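# Cinch a shoelace's loose knot down onto the shoe

## Task

Draw the slack knot in the shoe's lace downward until it sits tight against the shoe, and make sure the shoe is still upright on the table at the end; a toppled shoe means failure.

## Robot and tools

Robot: two low-cost arms, left_arm and right_arm, each ending in a two-finger parallel gripper with a wrist camera. Bases in the scene frame: left_arm at (+0.023, +0.281, 0) m, quat_wxyz (+1.000, 0, 0, +0.020); right_arm at (+0.024, -0.346, 0) m, quat_wxyz (+1.000, 0, 0, -0.014). A camera stand sits behind the arms.

Frames: the scene frame has its origin at table height midway between the nominal bases, +z up, +x out over the table, left_arm on +y (image sides do not match arm names). Reported end_effector_position (m) and end_effector_quat_wxyz are in the scene frame; the position is the point between the finger pads, about 1 cm short of the tips. Gripper +z runs along the fingers; the fingers open and close along its y axis. Readings can be off by a few cm.

Row layout: every command row holds 14 numbers in [-1, 1]: dx, dy, dz, rx, ry, rz, opening for left_arm, then the same seven for right_arm. The six pose numbers are an offset, not a pose, expressed along that arm's own Hand target axes, counted from the Hand target at the start of the action or move. Scale: 1.0 = 0.6 m for dx,dy,dz and 180 degrees for the rotation vector rx,ry,rz. Opening is absolute: +1 fully open (0.094 m), -1 closed. An arm given six zeros gets no new pose, but its opening number is always a command, so resend its current opening to leave it unchanged.

execute_actions(actions, cameras): actions is a list of actions; each action is up to 15 rows, one per 1/30 s step, and a short action holds its final row through step 15. All rows in an action count from the same start pose, and each new action starts from the current Hand target, so repeating an offset moves further. The controller limits commanded orientation to within 40 degrees of the measured one per step. An empty actions list returns images and the scene number. cameras: names from cam_high, cam_low, cam_left_wrist, cam_right_wrist, ["all"], or []; an unknown name voids the call.

move(target, speed, blend, opening_speed, grip_force, blocking, cameras): target is one 14-number row or a list of up to 15 rows; every row is an offset from the Hand targets at the move's start, not from the previous row. speed is top path speed in m/s, 0.002 to 2.9 (default 0.25), one value or one per target; turns get twice that in rad/s. blend in m rounds corners in a list (0 stops at each). opening_speed is per second on the -1..+1 scale, at least 0.2. grip_force is newtons per pad, 10 to 50, one value or one per arm; lower forces close slowly. blocking=false returns after about 0.5 s while the move continues. A move is capped at 10 s. Its result adds a move: line with the ending (done, off_target, moving, held, fault) and limits (paced = pose clipped, held = steps withheld). Done means at rest within 10 mm and 2 degrees. Paths do not avoid obstacles or the other arm; avoid paths near an arm's own base, which can whip the elbow.

wait(seconds): 0 to 3600, lets things run without new commands. stop(): brakes a running move. zoom_image(camera, region): region [x0, y0, x1, y1] in pixels of the latest image, at most 504 by 504. read_manual(section): licence texts only. finished_scene(scene): ends scene 1..3 irreversibly; after ending scene 1 make no further call in that reply.

Results: Hand target is the last commanded (clipped) pose, which later offsets count from; the gripper often rests a few cm short of it because of friction and weight, which is not evidence of contact. A new execute_actions with zeros re-requests it; otherwise send the missing distance as an offset. grip_measured reports the finger opening on the command scale (may read up to 2.5 mm wide when empty); the last Joint positions value per arm is the opening in m. Joint velocities marked within noise mean the arm is still. Joint torques carry offsets and noise; joints 1-3 wrap at ±28 N m. Tool commands show current gripper commands. MOTOR HOT appears at 75 °C; at 90 °C the arm folds and idles for the scene; at 100 °C it collapses. Holding loads, stretching out or pushing at unreachable targets heats motors.

Cameras: cam_high and cam_low are fixed (672x504), plus one wrist camera per arm; calibration is given per camera and may be a little off.

Cautions: keep the shoe upright and on the table; nothing may fall off. Avoid dropping or releasing moving parts, fast impacts, hard shoves, and any collision or mutual grip between the two arms, which can fail the scene. Avoid straining the wrist camera cables. A blocked arm keeps pressing; to release, command back past the gripper. Slower moves hit softer. Scene 1 is practice and can be skipped, but damage there still costs. Thinking time advances the scene.

Each tool is called after ">>>" by a JSON object that holds its "op" and its "data".

## Session

>>> {"op": "execute_actions", "data": {"actions": []}}

Scene clock: 0.00 s.
left_arm: end_effector_position=(+0.3066, +0.1836, +0.3109) grip_measured=+1.000 end_effector_quat_wxyz=(+0.542, -0.227, +0.807, +0.061) | right_arm: end_effector_position=(+0.2869, -0.2681, +0.2472) grip_measured=+1.000 end_effector_quat_wxyz=(+0.328, +0.243, +0.911, +0.062)
Joint positions: left_arm=[-0.928 1.213 1.282 -1.058 -1.063 -1.087 0.094] | right_arm=[0.547 1.093 1.229 -1.115 0.36 0.929 0.094]
Joint velocities: within noise
Joint torques (N m): no reading
Motor temperatures (°C): left_arm=[30 32 39 40 30 28 29] | right_arm=[30 37 36 36 28 30 31]
Heat: left arm: 40 °C; right arm: 37 °C.
Hand target: left_arm +0.3066, +0.1869, +0.3202; +0.553, -0.236, +0.797, +0.058 | right_arm +0.2887, -0.2702, +0.2535; +0.340, +0.243, +0.906, +0.061
Tool commands: left_gripper/opening=+1.0 right_gripper/opening=+1.0
camera_calibration:
cam_left_wrist: T_world_to_cam=[[0.43296, -0.89307, 0.12238, -0.00321], [-0.63316, -0.39794, -0.6639, 0.51302], [0.64161, 0.20995, -0.73774, 0.08108]] pos_world=[0.27419, 0.18426, 0.4008]
cam_right_wrist: T_world_to_cam=[[-0.39288, -0.87541, -0.2816, -0.05136], [-0.87317, 0.45119, -0.18441, 0.45438], [0.28849, 0.17343, -0.94164, 0.28384]] pos_world=[0.29468, -0.2992, 0.33661]

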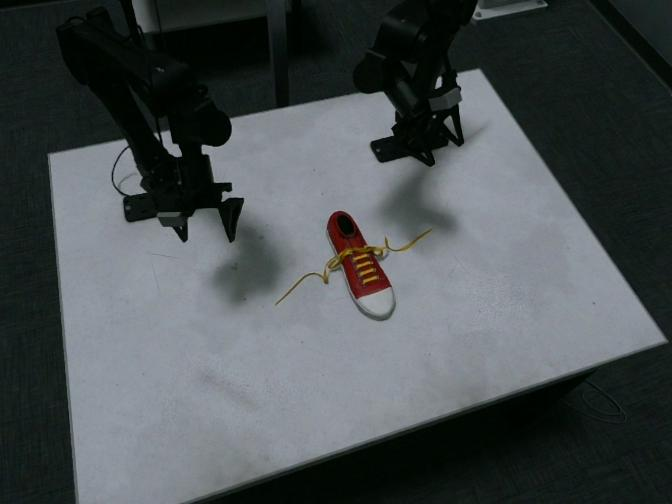

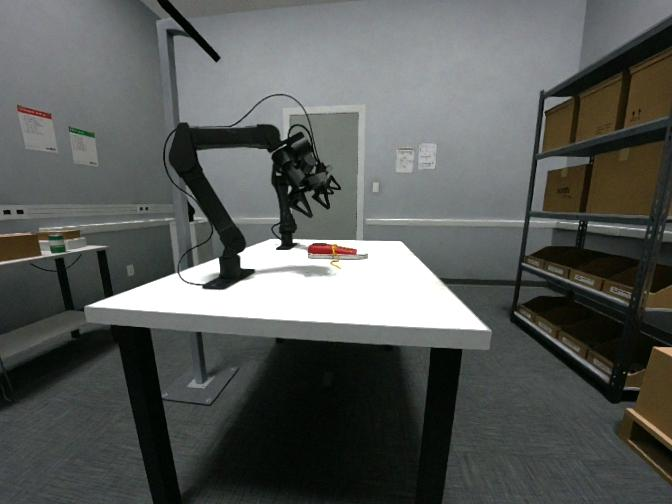

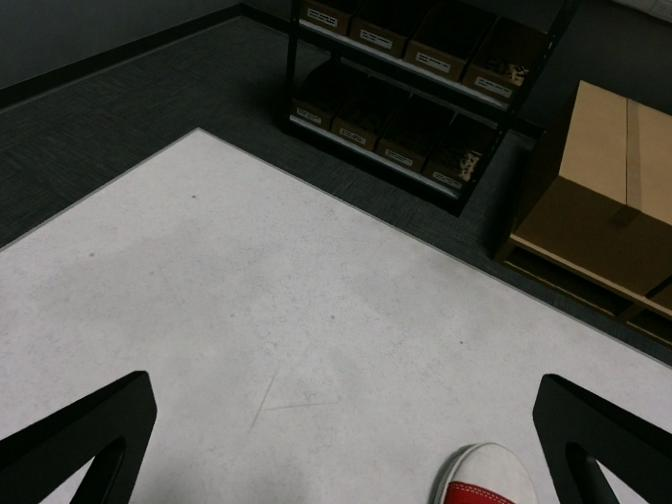

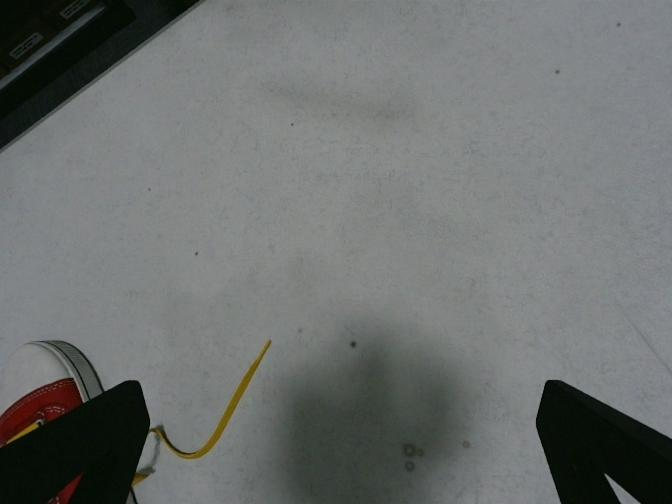

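>>> {"op": "zoom_image", "data": {"camera": "cam_high", "region": [260, 200, 440, 335]}}

>>> {"op": "zoom_image", "data": {"camera": "cam_low", "region": [290, 230, 390, 280]}}

Scaled by 2.800 from the camera's image (finer frame: 960x720).

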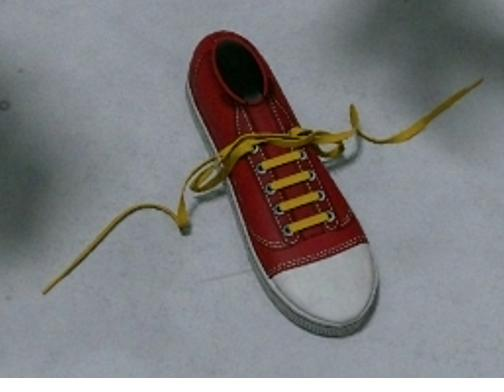

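Scaled by 5.040 from the camera's image (finer frame: 960x720).

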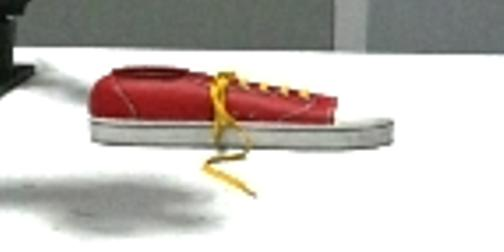

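>>> {"op": "move", "data": {"target": [0.342,0.026,0.135,0.296,0.312,0.520,0.3,0.155,0.132,0.264,-0.154,0.221,-0.634,0.3], "speed": 0.3, "cameras": ["all"]}}

Scene clock: 37.77 s.
left_arm: end_effector_position=(+0.3051, +0.1727, +0.0935) grip_measured=+0.302 end_effector_quat_wxyz=(-0.011, +0.599, +0.800, +0.004) | right_arm: end_effector_position=(+0.3590, -0.1683, +0.0989) grip_measured=+0.302 end_effector_quat_wxyz=(-0.002, +0.699, -0.715, +0.001)
Joint positions: left_arm=[-0.418 1.712 1.329 -1.206 -0.014 0.907 0.061] | right_arm=[0.514 1.983 1.699 -1.282 0.001 -1.063 0.061]
Joint torques (N m): left_arm=[-0.55 -6.27 10.35 0.53 0.08 0.13] | right_arm=[0.49 -7.31 9.87 0.05 0.03 -0.13]
Motor temperatures (°C): left_arm=[30 32 45 40 30 28 29] | right_arm=[29 37 40 36 28 29 30]
Heat: left arm: 45 °C; right arm: 40 °C.
Hand target: left_arm +0.3120, +0.1651, +0.1002; +0.001, +0.609, +0.793, +0.000 | right_arm +0.3622, -0.1646, +0.1004; -0.001, +0.707, -0.707, +0.000
Off the commanded pose: left_arm 0.012 m, 2 deg | right_arm 0.005 m, 1 deg.
move: off_target (left_arm)
cam_left_wrist: T_world_to_cam=[[-0.96585, -0.25909, -0.00356, 0.3434], [-0.23611, 0.87437, 0.42395, -0.07923], [-0.10673, 0.41031, -0.90568, 0.13334]] pos_world=[0.3272, 0.10354, 0.15557]
cam_right_wrist: T_world_to_cam=[[0.99975, -0.02048, -0.00868, -0.36048], [-0.01486, -0.90534, 0.42444, -0.15164], [-0.01655, -0.4242, -0.90542, 0.11146]] pos_world=[0.35999, -0.09738, 0.16215]

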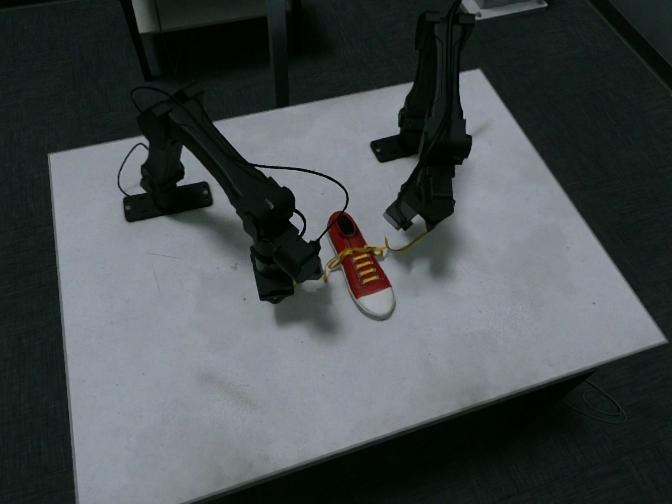

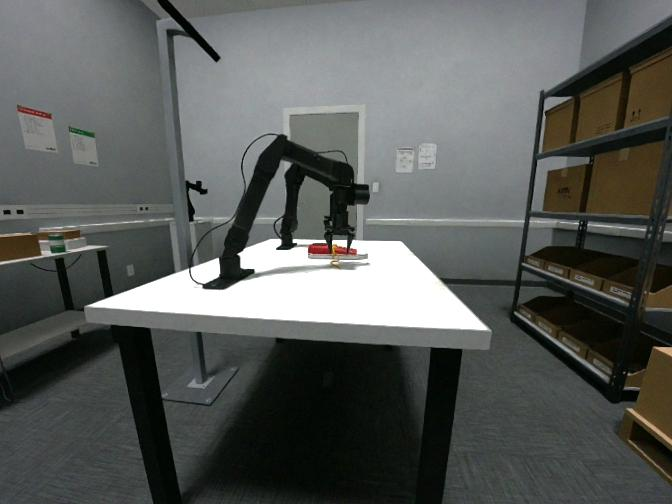

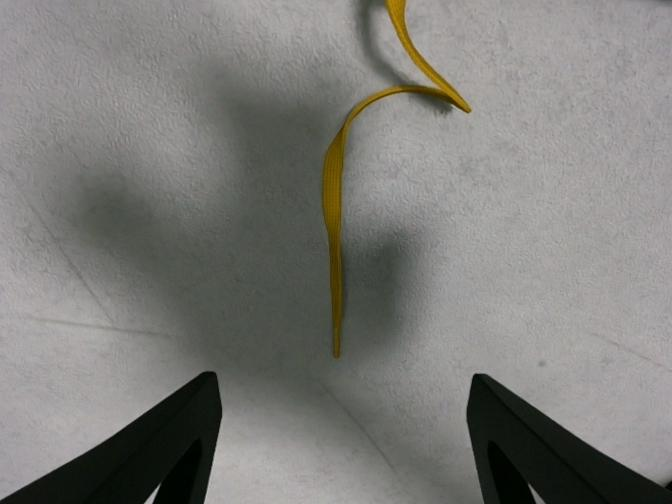

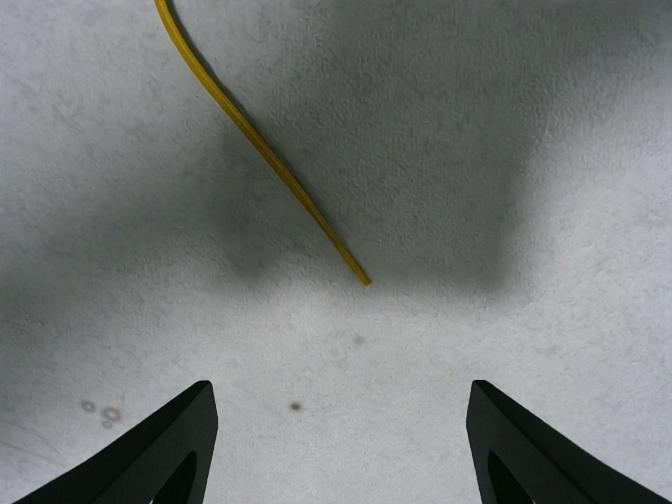

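>>> {"op": "move", "data": {"target": [0.020,0.0035,0.105,0,0,0,0,-0.021,0.0135,0.115,0,0,0,0], "speed": 0.2, "cameras": ["all"]}}

Scene clock: 49.40 s.
left_arm: end_effector_position=(+0.3100, +0.1779, +0.0444) grip_measured=+0.002 end_effector_quat_wxyz=(-0.003, +0.605, +0.796, +0.007) | right_arm: end_effector_position=(+0.3564, -0.1544, +0.0438) grip_measured=+0.001 end_effector_quat_wxyz=(-0.005, +0.710, -0.704, +0.006)
Joint positions: left_arm=[-0.396 1.752 1.174 -0.996 -0.014 0.943 0.047] | right_arm=[0.553 2.024 1.536 -1.07 0.008 -1.054 0.047]
Joint torques (N m): left_arm=[0.72 -6.5 4.82 0.99 0.08 0.13] | right_arm=[0.23 -7.36 4.31 0.49 -0.1 0.08]
Heat: left arm: 44 °C; right arm: 41 °C.
Hand target: left_arm +0.3110, +0.1771, +0.0373; +0.001, +0.609, +0.793, +0.000 | right_arm +0.3541, -0.1519, +0.0313; -0.001, +0.707, -0.707, +0.000
Off the commanded pose: left_arm 0.007 m, 1 deg | right_arm 0.013 m, 1 deg.
move: off_target (right_arm)
cam_left_wrist: T_world_to_cam=[[-0.96912, -0.24606, -0.01632, 0.34854], [-0.23044, 0.88006, 0.41521, -0.06418], [-0.08781, 0.40615, -0.90958, 0.08228]] pos_world=[0.33022, 0.10883, 0.10717]
cam_right_wrist: T_world_to_cam=[[0.99996, 0.00914, 0.00237, -0.35407], [0.00725, -0.90435, 0.42674, -0.1235], [0.00604, -0.4267, -0.90437, 0.05894]] pos_world=[0.3546, -0.0833, 0.10684]

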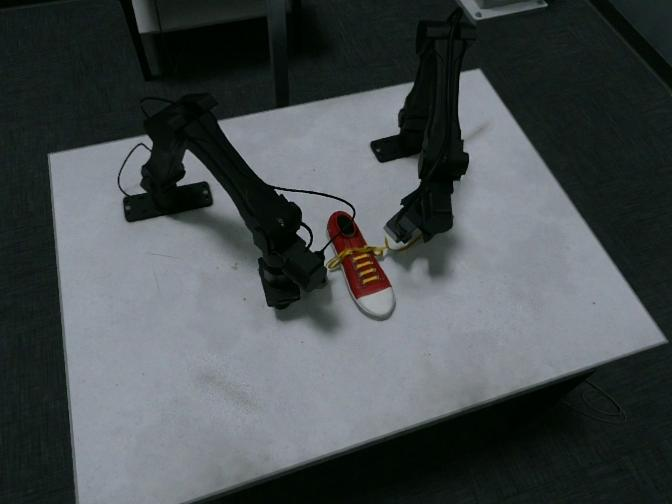

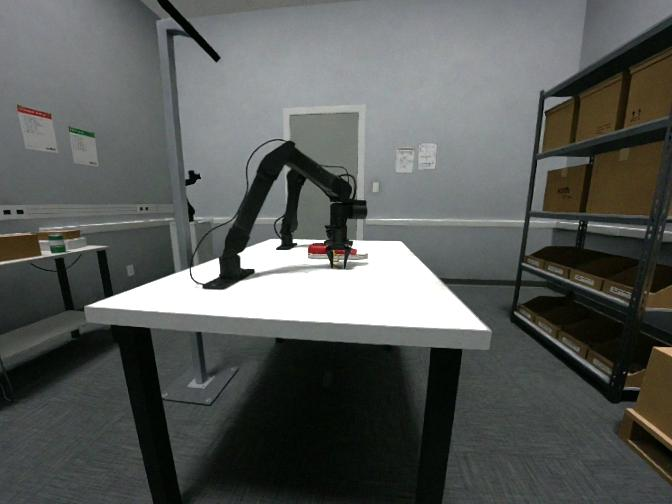

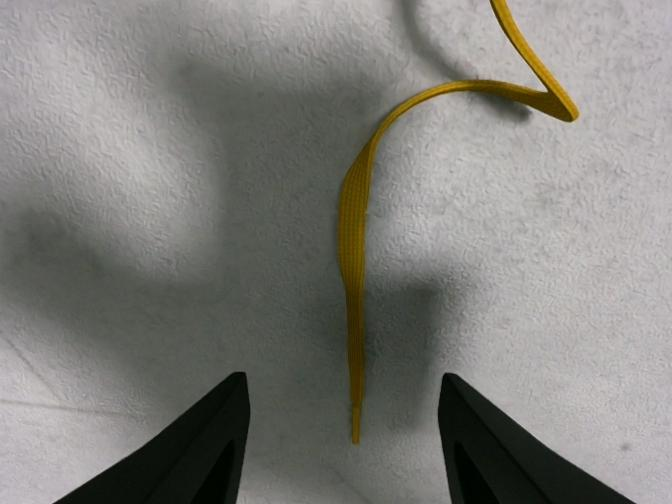

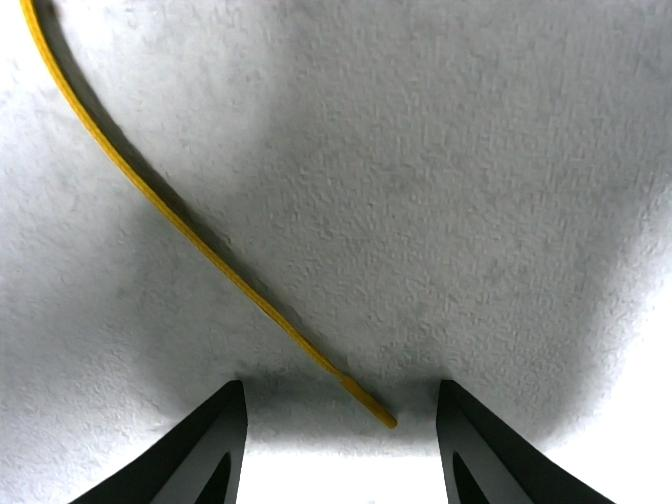

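>>> {"op": "move", "data": {"target": [0.015,-0.0045,0.045,0,0,0,0,0.01,0.02,0.035,0,0,0,0], "speed": 0.08, "cameras": ["cam_left_wrist","cam_right_wrist"]}}

Scene clock: 58.13 s.
left_arm: end_effector_position=(+0.3051, +0.1857, +0.0171) grip_measured=+0.002 end_effector_quat_wxyz=(-0.004, +0.605, +0.796, +0.006) | right_arm: end_effector_position=(+0.3523, -0.1532, +0.0416) grip_measured=+0.001 end_effector_quat_wxyz=(-0.031, +0.706, -0.708, +0.004)
Joint positions: left_arm=[-0.378 1.768 1.077 -0.884 -0.014 0.963 0.047] | right_arm=[0.553 1.971 1.449 -0.987 -0.009 -1.043 0.047]
Joint torques (N m): left_arm=[0.7 -6.35 4.62 0.97 0.08 0.12] | right_arm=[0.53 -5.05 1.36 0.74 -0.01 0.05]
Heat: left arm: 43 °C; right arm: 39 °C.
Hand target: left_arm +0.3061, +0.1852, +0.0102; +0.001, +0.609, +0.793, +0.000 | right_arm +0.3420, -0.1579, +0.0103; -0.001, +0.707, -0.707, +0.000
Off the commanded pose: left_arm 0.007 m, 1 deg | right_arm 0.033 m, 3 deg.
move: off_target (right_arm)
cam_left_wrist: T_world_to_cam=[[-0.96946, -0.24483, -0.01462, 0.34517], [-0.22853, 0.88007, 0.41623, -0.06143], [-0.08904, 0.40686, -0.90914, 0.05418]] pos_world=[0.32541, 0.11653, 0.07987]
cam_right_wrist: T_world_to_cam=[[0.99937, -0.00172, 0.03555, -0.35276], [-0.0155, -0.92025, 0.39103, -0.11443], [0.03205, -0.39133, -0.91969, 0.05429]] pos_world=[0.34902, -0.08467, 0.10722]

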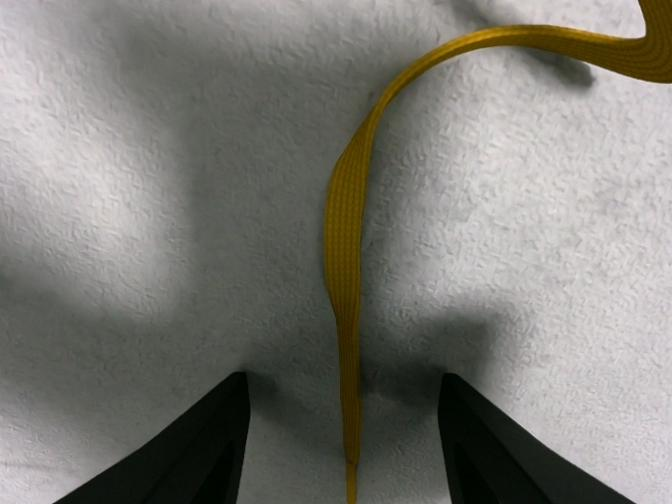

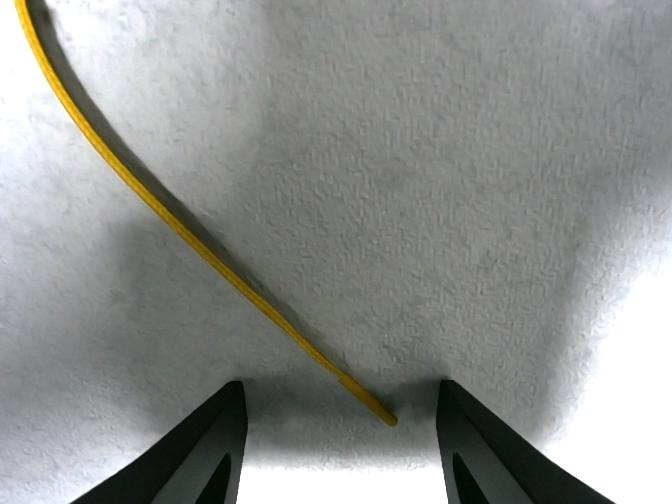

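>>> {"op": "execute_actions", "data": {"actions": [], "cameras": ["cam_low","cam_high"]}}

>>> {"op": "zoom_image", "data": {"camera": "cam_low", "region": [290, 190, 390, 280]}}

>>> {"op": "zoom_image", "data": {"camera": "cam_high", "region": [240, 190, 460, 340]}}

Scene clock: 64.57 s.
left_arm: end_effector_position=(+0.3051, +0.1857, +0.0171) grip_measured=+0.002 end_effector_quat_wxyz=(-0.004, +0.605, +0.796, +0.006) | right_arm: end_effector_position=(+0.3523, -0.1532, +0.0416) grip_measured=+0.001 end_effector_quat_wxyz=(-0.031, +0.706, -0.708, +0.004)
Joint positions: left_arm=[-0.378 1.768 1.077 -0.884 -0.014 0.963 0.047] | right_arm=[0.553 1.971 1.449 -0.987 -0.009 -1.043 0.047]
Joint velocities: within noise
Joint torques (N m): left_arm=[0.81 -6.37 4.62 0.99 0.08 0.13] | right_arm=[0.49 -5.18 1.43 0.72 -0.02 0.06]
Motor temperatures (°C): left_arm=[30 32 42 38 30 28 29] | right_arm=[29 38 38 35 28 29 30]
Heat: left arm: 42 °C; right arm: 38 °C.
Hand target: left_arm +0.3061, +0.1852, +0.0102; +0.001, +0.609, +0.793, +0.000 | right_arm +0.3420, -0.1579, +0.0103; -0.001, +0.707, -0.707, +0.000
Tool commands: left_gripper/opening=+0.0 right_gripper/opening=+0.0
Off the commanded pose: left_arm 0.007 m, 1 deg | right_arm 0.033 m, 3 deg.
Images, in order (width x height): cam_high 672x504, cam_low 672x504.

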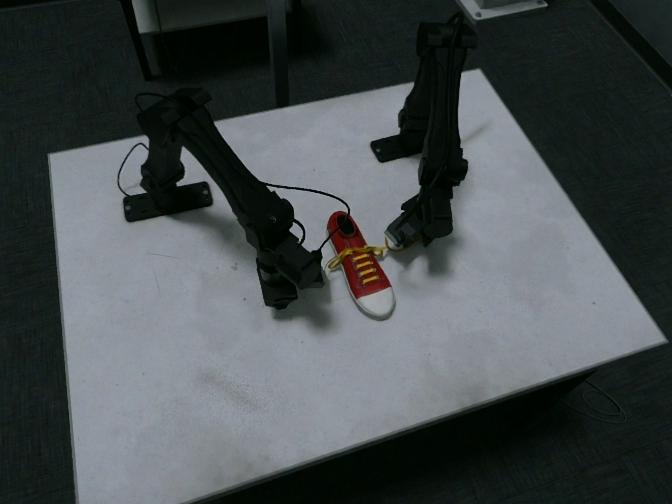

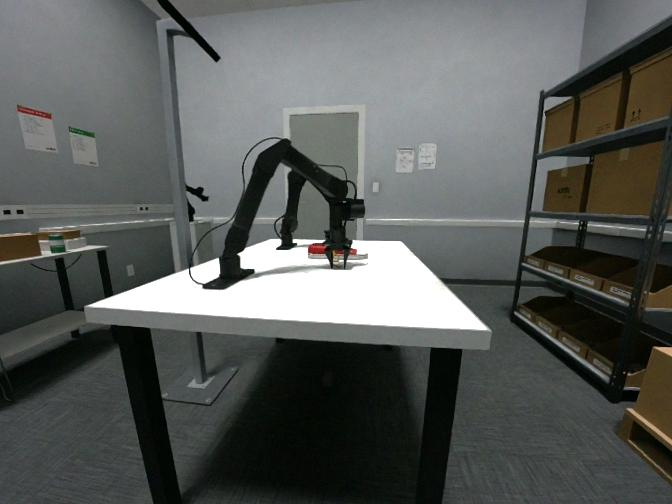

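Scaled by 5.040 from the camera's image (finer frame: 960x720).

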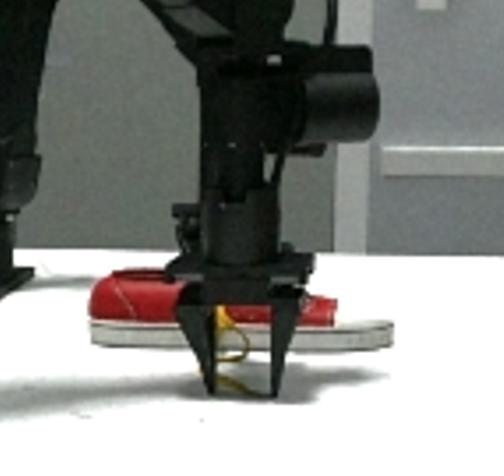

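Scaled by 2.291 from the camera's image (finer frame: 960x720).

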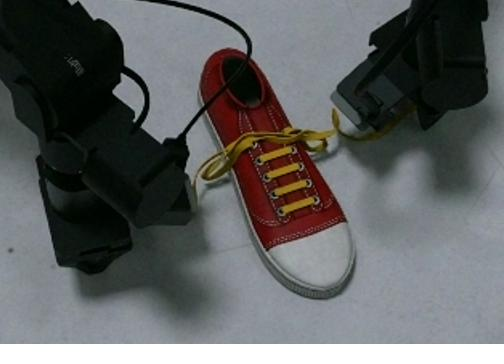

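>>> {"op": "move", "data": {"target": [[0,0,0.006,0,0,0,0,-0.028,0.007,-0.058,0,0,0,0],[0,0,0.012,0,0,0,0,-0.028,0.007,-0.028,0,0,0,0]], "speed": 0.08, "cameras": ["all"]}}

>>> {"op": "zoom_image", "data": {"camera": "cam_low", "region": [290, 190, 390, 280]}}

Scene clock: 79.47 s.
left_arm: end_effector_position=(+0.3057, +0.1855, +0.0153) grip_measured=+0.002 end_effector_quat_wxyz=(-0.002, +0.605, +0.796, +0.007) | right_arm: end_effector_position=(+0.3360, -0.1461, +0.0430) grip_measured=+0.001 end_effector_quat_wxyz=(-0.002, +0.712, -0.703, +0.007)
Joint positions: left_arm=[-0.378 1.769 1.071 -0.871 -0.014 0.963 0.047] | right_arm=[0.602 1.982 1.472 -1.055 0.013 -1.01 0.047]
Joint torques (N m): left_arm=[0.8 -5.45 3.75 1.17 0.08 0.12] | right_arm=[0.12 -5.83 5.23 0.59 -0.09 0.08]
Heat: left arm: 41 °C; right arm: 39 °C.
Hand target: left_arm +0.3060, +0.1852, +0.0030; +0.000, +0.609, +0.793, +0.000 | right_arm +0.3379, -0.1411, +0.0272; -0.001, +0.707, -0.707, +0.000
Off the commanded pose: left_arm 0.012 m, 1 deg | right_arm 0.017 m, 1 deg.
move: off_target (left_arm, right_arm)
cam_left_wrist: T_world_to_cam=[[-0.96937, -0.24491, -0.01845, 0.3457], [-0.23039, 0.88071, 0.41386, -0.05989], [-0.08511, 0.40543, -0.91015, 0.05176]] pos_world=[0.32572, 0.11642, 0.07827]
cam_right_wrist: T_world_to_cam=[[0.9999, 0.01385, -0.00087, -0.33284], [0.01286, -0.90135, 0.43289, -0.11724], [0.00521, -0.43286, -0.90144, 0.0611]] pos_world=[0.33399, -0.07461, 0.10554]

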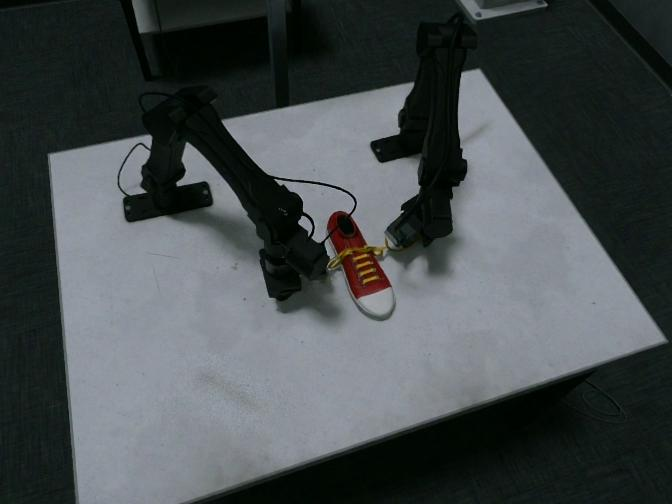

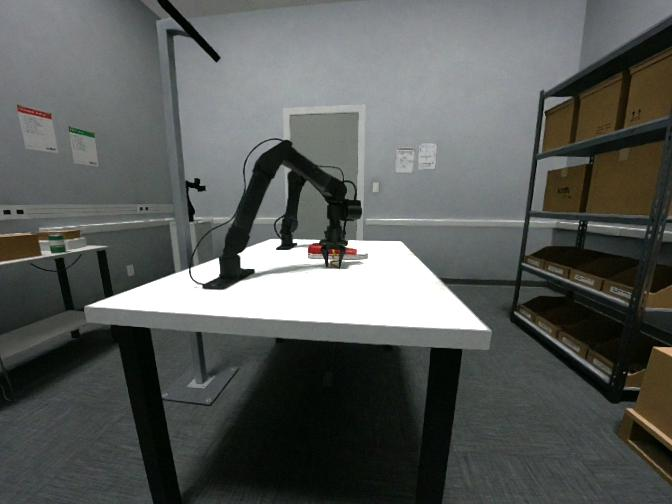

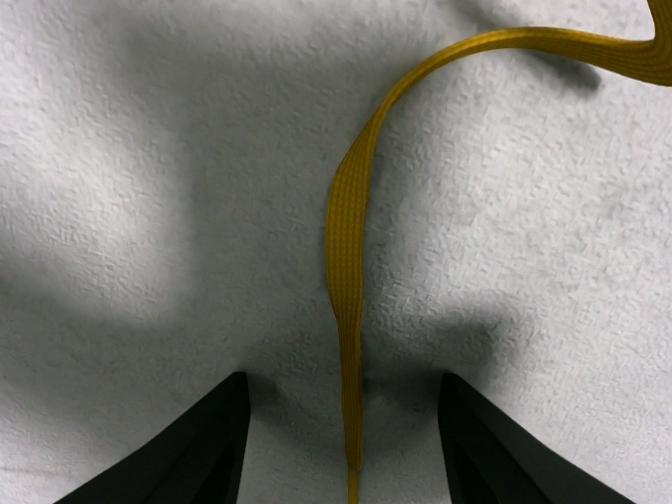

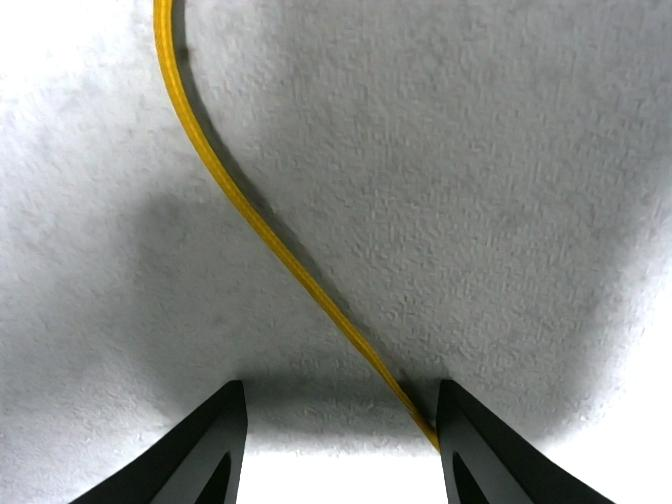

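Scaled by 5.040 from the camera's image (finer frame: 960x720).

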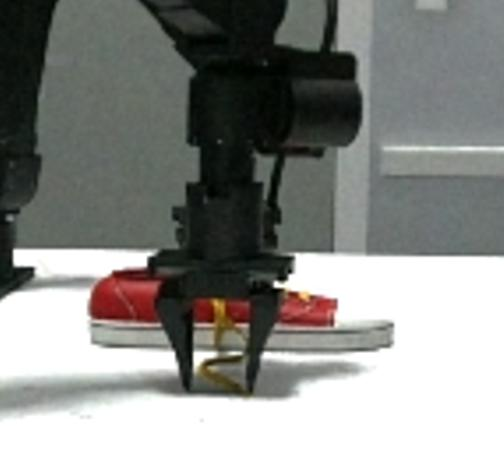

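>>> {"op": "move", "data": {"target": [0,0,0,0,0,0,-1,0.0,0.01,0,0,0,0,-1], "opening_speed": 0.6, "speed": 0.05, "cameras": ["cam_left_wrist","cam_right_wrist"]}}

Scene clock: 84.00 s.
left_arm: end_effector_position=(+0.3088, +0.1852, +0.0153) grip_measured=-0.964 end_effector_quat_wxyz=(+0.004, +0.604, +0.797, +0.009) | right_arm: end_effector_position=(+0.3401, -0.1432, +0.0423) grip_measured=-0.938 end_effector_quat_wxyz=(-0.011, +0.709, -0.705, +0.012)
Joint positions: left_arm=[-0.375 1.769 1.071 -0.859 -0.014 0.963 0.002] | right_arm=[0.606 1.982 1.469 -1.03 0.019 -1.001 0.003]
Joint torques (N m): left_arm=[0.55 -5.46 3.78 1.07 0.08 0.12] | right_arm=[0.59 -7.17 3.4 0.49 -0.17 0.06]
Heat: left arm: 41 °C; right arm: 39 °C.
Hand target: left_arm +0.3060, +0.1852, +0.0030; +0.000, +0.609, +0.793, +0.000 | right_arm +0.3319, -0.1411, +0.0272; -0.001, +0.707, -0.707, +0.000
Off the commanded pose: left_arm 0.013 m, 1 deg | right_arm 0.017 m, 2 deg.
move: off_target (right_arm)
cam_left_wrist: T_world_to_cam=[[-0.96846, -0.24752, -0.02868, 0.34908], [-0.23744, 0.88176, 0.40759, -0.05689], [-0.0756, 0.40154, -0.91272, 0.04993]] pos_world=[0.32833, 0.11652, 0.07878]
cam_right_wrist: T_world_to_cam=[[0.99976, 0.00797, 0.02027, -0.33869], [-0.00145, -0.90418, 0.42715, -0.10965], [0.02173, -0.42708, -0.90395, 0.057]] pos_world=[0.33721, -0.0721, 0.10523]

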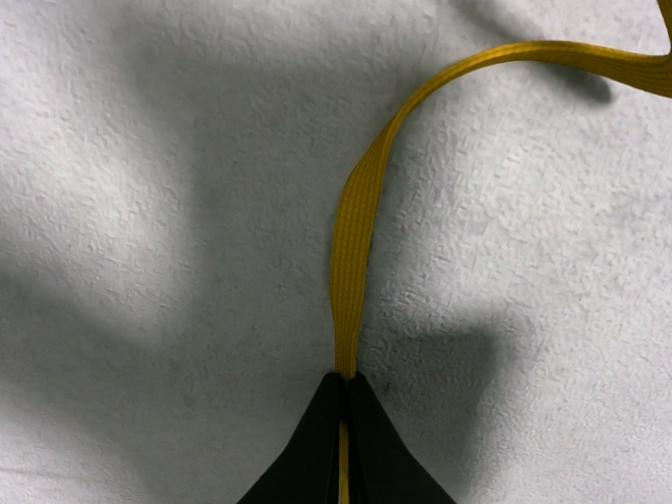

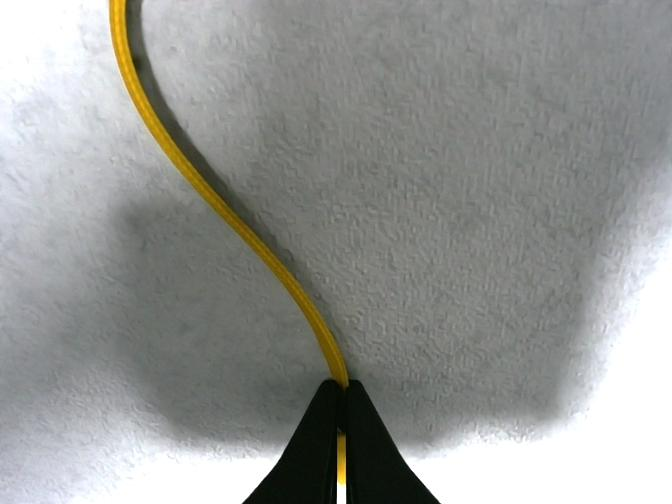

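>>> {"op": "move", "data": {"target": [[0.01,0.01,-0.1,0,0,0,-1,0.01,0,-0.092,0,0,0,-1],[0.086,0.066,-0.1,0,0,0,-1,0.1,-0.017,-0.092,0,0,0,-1]], "speed": 0.1, "blend": 0.02, "cameras": ["all"]}}

>>> {"op": "zoom_image", "data": {"camera": "cam_high", "region": [260, 190, 450, 340]}}

Scene clock: 91.27 s.
left_arm: end_effector_position=(+0.3208, +0.2473, +0.0534) grip_measured=-0.964 end_effector_quat_wxyz=(-0.016, +0.604, +0.797, -0.001) | right_arm: end_effector_position=(+0.3496, -0.1996, +0.0738) grip_measured=-0.939 end_effector_quat_wxyz=(+0.004, +0.702, -0.712, +0.006)
Joint positions: left_arm=[-0.164 1.746 1.205 -1.058 -0.014 1.173 0.002] | right_arm=[0.456 1.915 1.504 -1.164 0.014 -1.129 0.003]
Joint torques (N m): left_arm=[0.64 -7.45 9.95 0.51 0.08 0.14] | right_arm=[-0.18 -11.14 4.83 0.08 -0.13 -0.1]
Heat: left arm: 41 °C; right arm: 40 °C.
Hand target: left_arm +0.3310, +0.2453, +0.0630; +0.001, +0.609, +0.793, +0.000 | right_arm +0.3421, -0.2012, +0.0823; -0.001, +0.707, -0.707, +0.000
Off the commanded pose: left_arm 0.014 m, 2 deg | right_arm 0.012 m, 1 deg.
move: off_target (left_arm, right_arm)
cam_left_wrist: T_world_to_cam=[[-0.96872, -0.24788, 0.01163, 0.37514], [-0.21959, 0.87808, 0.42516, -0.13004], [-0.1156, 0.40931, -0.90504, 0.0712]] pos_world=[0.34308, 0.17803, 0.11536]
cam_right_wrist: T_world_to_cam=[[0.99986, -0.01306, -0.01037, -0.3504], [-0.00718, -0.89829, 0.43934, -0.1718], [-0.01505, -0.4392, -0.89826, 0.07125]] pos_world=[0.35019, -0.1276, 0.13585]

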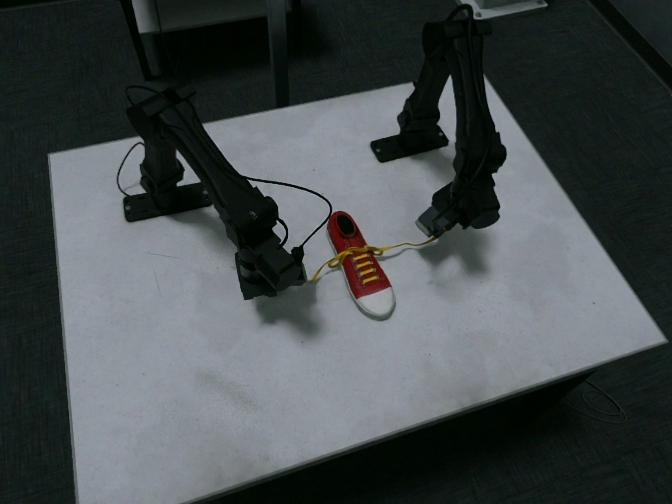

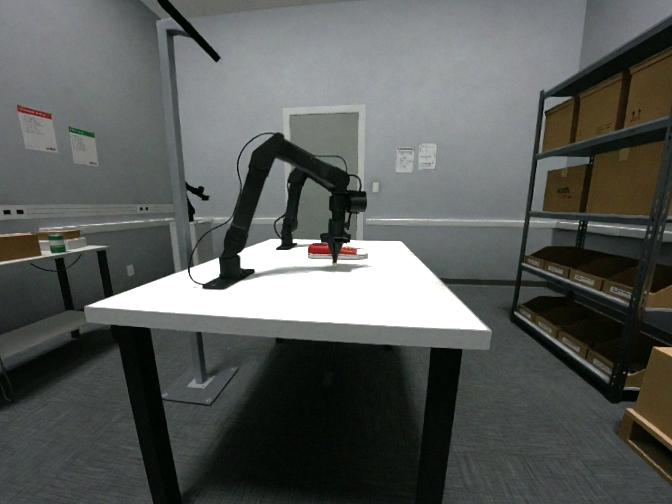

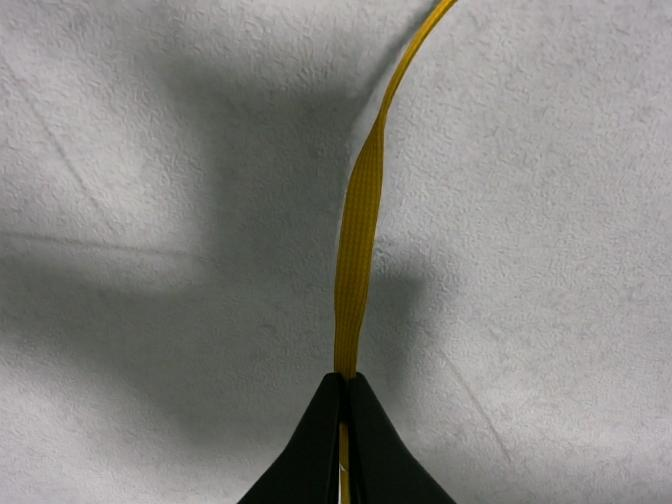

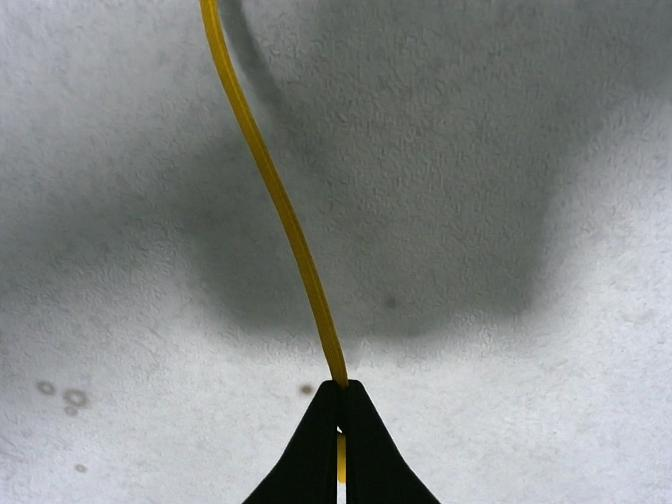

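Scaled by 2.653 from the camera's image (finer frame: 960x720).

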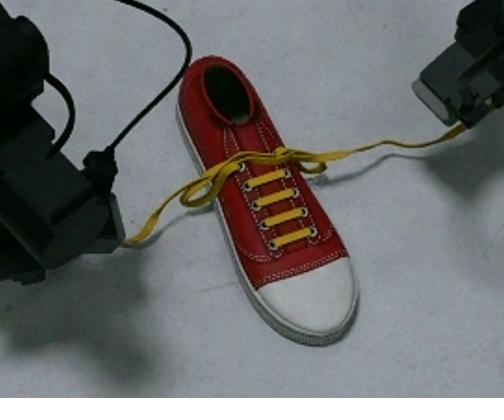

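>>> {"op": "move", "data": {"target": [0.084,-0.0,-0.03,0,0,0,-1,0.084,0,-0.02,0,0,0,-1], "speed": 0.07, "cameras": ["all"]}}

>>> {"op": "zoom_image", "data": {"camera": "cam_high", "region": [260, 190, 450, 340]}}

Scene clock: 95.43 s.
left_arm: end_effector_position=(+0.3092, +0.2943, +0.0638) grip_measured=-0.964 end_effector_quat_wxyz=(-0.025, +0.604, +0.796, -0.012) | right_arm: end_effector_position=(+0.3509, -0.2506, +0.0870) grip_measured=-0.939 end_effector_quat_wxyz=(+0.003, +0.702, -0.712, +0.007)
Joint positions: left_arm=[-0.006 1.71 1.205 -1.12 -0.014 1.332 0.002] | right_arm=[0.317 1.841 1.459 -1.188 0.014 -1.267 0.003]
Joint torques (N m): left_arm=[0.69 -10.18 9.1 0.46 0.08 0.13] | right_arm=[-0.34 -10.4 4.72 0.05 -0.14 -0.12]
Heat: left arm: 42 °C; right arm: 41 °C.
Hand target: left_arm +0.3179, +0.2940, +0.0809; +0.001, +0.609, +0.793, +0.000 | right_arm +0.3420, -0.2517, +0.0942; -0.001, +0.707, -0.707, +0.000
Off the commanded pose: left_arm 0.019 m, 3 deg | right_arm 0.012 m, 1 deg.
move: off_target (left_arm, right_arm)
cam_left_wrist: T_world_to_cam=[[-0.96818, -0.24703, 0.04006, 0.37318], [-0.20702, 0.88051, 0.42643, -0.18297], [-0.14061, 0.40457, -0.90363, 0.06914]] pos_world=[0.33315, 0.22532, 0.12555]
cam_right_wrist: T_world_to_cam=[[0.99988, -0.01346, -0.0082, -0.35252], [-0.0085, -0.89877, 0.43834, -0.22291], [-0.01327, -0.43821, -0.89877, 0.06045]] pos_world=[0.35139, -0.1786, 0.14915]

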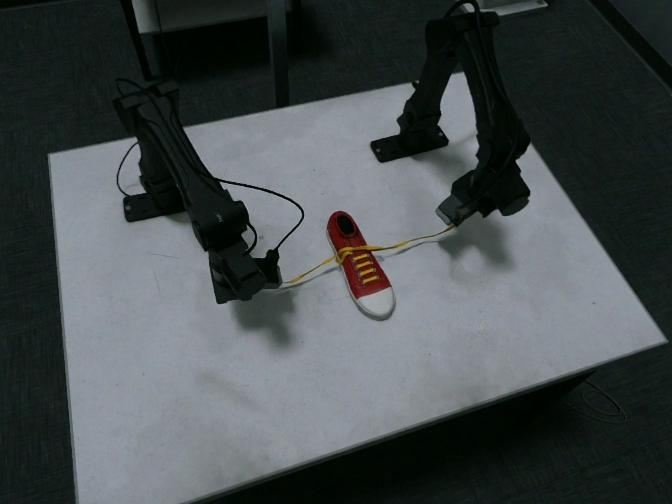

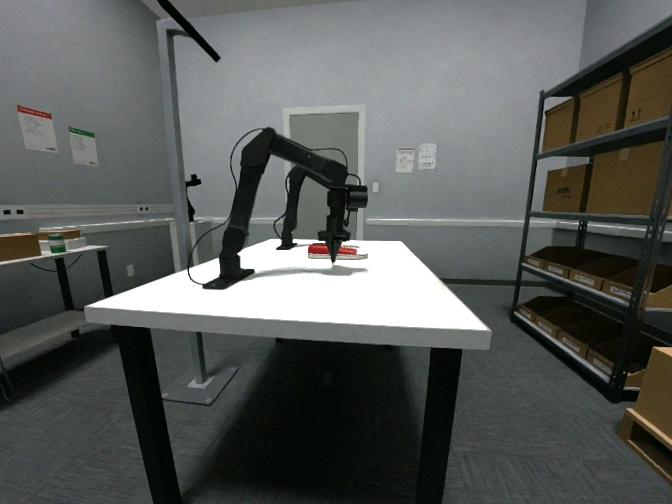

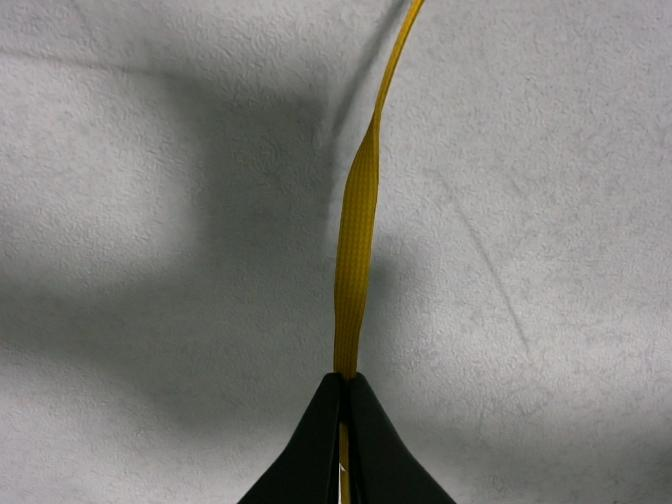

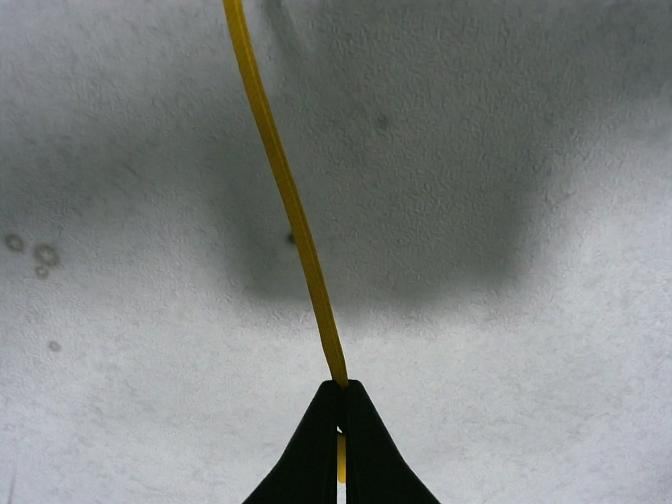

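Scaled by 2.653 from the camera's image (finer frame: 960x720).

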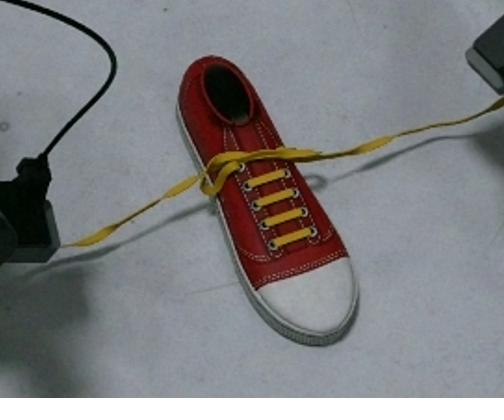

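>>> {"op": "move", "data": {"target": [0.055,0.06,0,0,0,0,-1,0.066,0,0,0,0,0,-1], "speed": 0.07, "cameras": ["all"]}}

>>> {"op": "zoom_image", "data": {"camera": "cam_high", "region": [260, 190, 450, 340]}}

Scene clock: 100.00 s.
left_arm: end_effector_position=(+0.3360, +0.3346, +0.0750) grip_measured=-0.964 end_effector_quat_wxyz=(-0.009, +0.604, +0.797, +0.001) | right_arm: end_effector_position=(+0.3490, -0.2912, +0.0875) grip_measured=-0.939 end_effector_quat_wxyz=(+0.006, +0.702, -0.712, +0.003)
Joint positions: left_arm=[0.119 1.776 1.33 -1.137 -0.014 1.455 0.002] | right_arm=[0.199 1.806 1.417 -1.188 0.013 -1.386 0.003]
Joint torques (N m): left_arm=[0.61 -6.74 10.21 0.52 0.08 0.14] | right_arm=[-0.27 -10.06 4.67 0.11 -0.11 -0.15]
Heat: left arm: 42 °C; right arm: 42 °C.
Hand target: left_arm +0.3441, +0.3352, +0.0809; +0.001, +0.609, +0.793, +0.000 | right_arm +0.3420, -0.2912, +0.0942; -0.001, +0.707, -0.707, +0.000
Off the commanded pose: left_arm 0.010 m, 1 deg | right_arm 0.010 m, 1 deg.
move: done
cam_left_wrist: T_world_to_cam=[[-0.96858, -0.24869, 0.00063, 0.41226], [-0.22572, 0.88018, 0.41754, -0.21067], [-0.1044, 0.40428, -0.90866, 0.05498]] pos_world=[0.3575, 0.26572, 0.13767]
cam_right_wrist: T_world_to_cam=[[0.99977, -0.01317, -0.01718, -0.35022], [-0.0043, -0.89869, 0.43856, -0.26117], [-0.02121, -0.43838, -0.89854, 0.04566]] pos_world=[0.34998, -0.2193, 0.14955]

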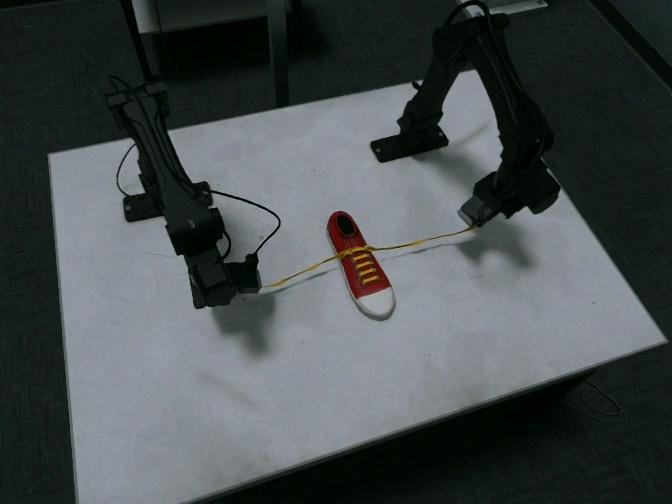

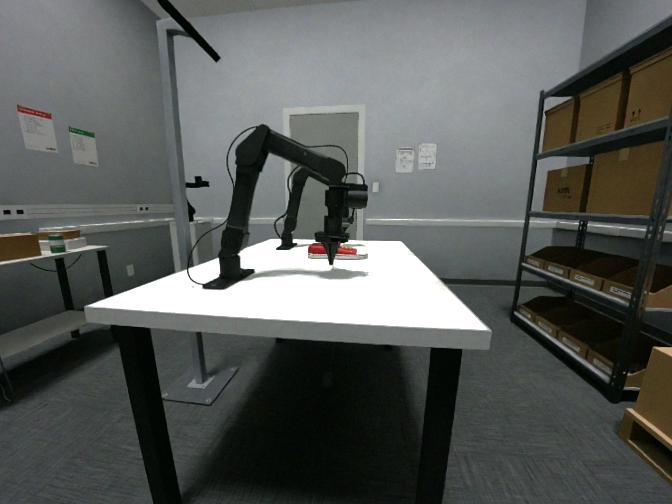

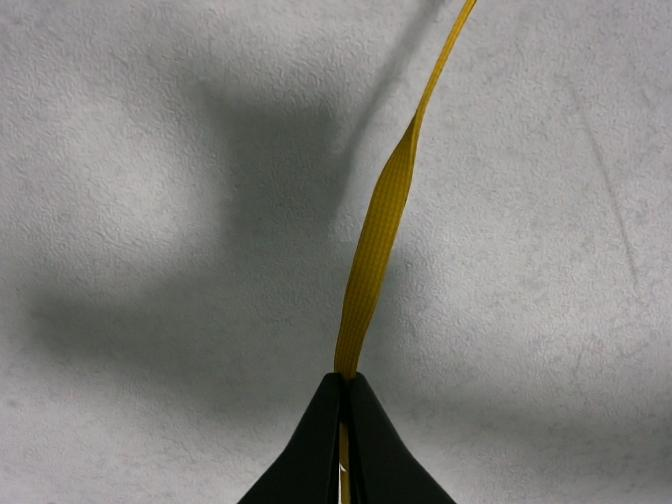

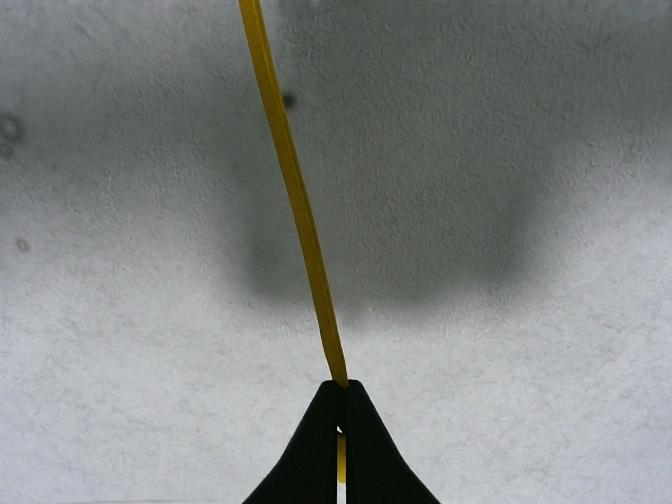

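Scaled by 2.653 from the camera's image (finer frame: 960x720).

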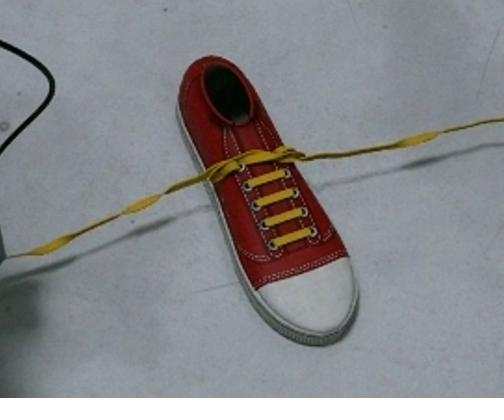

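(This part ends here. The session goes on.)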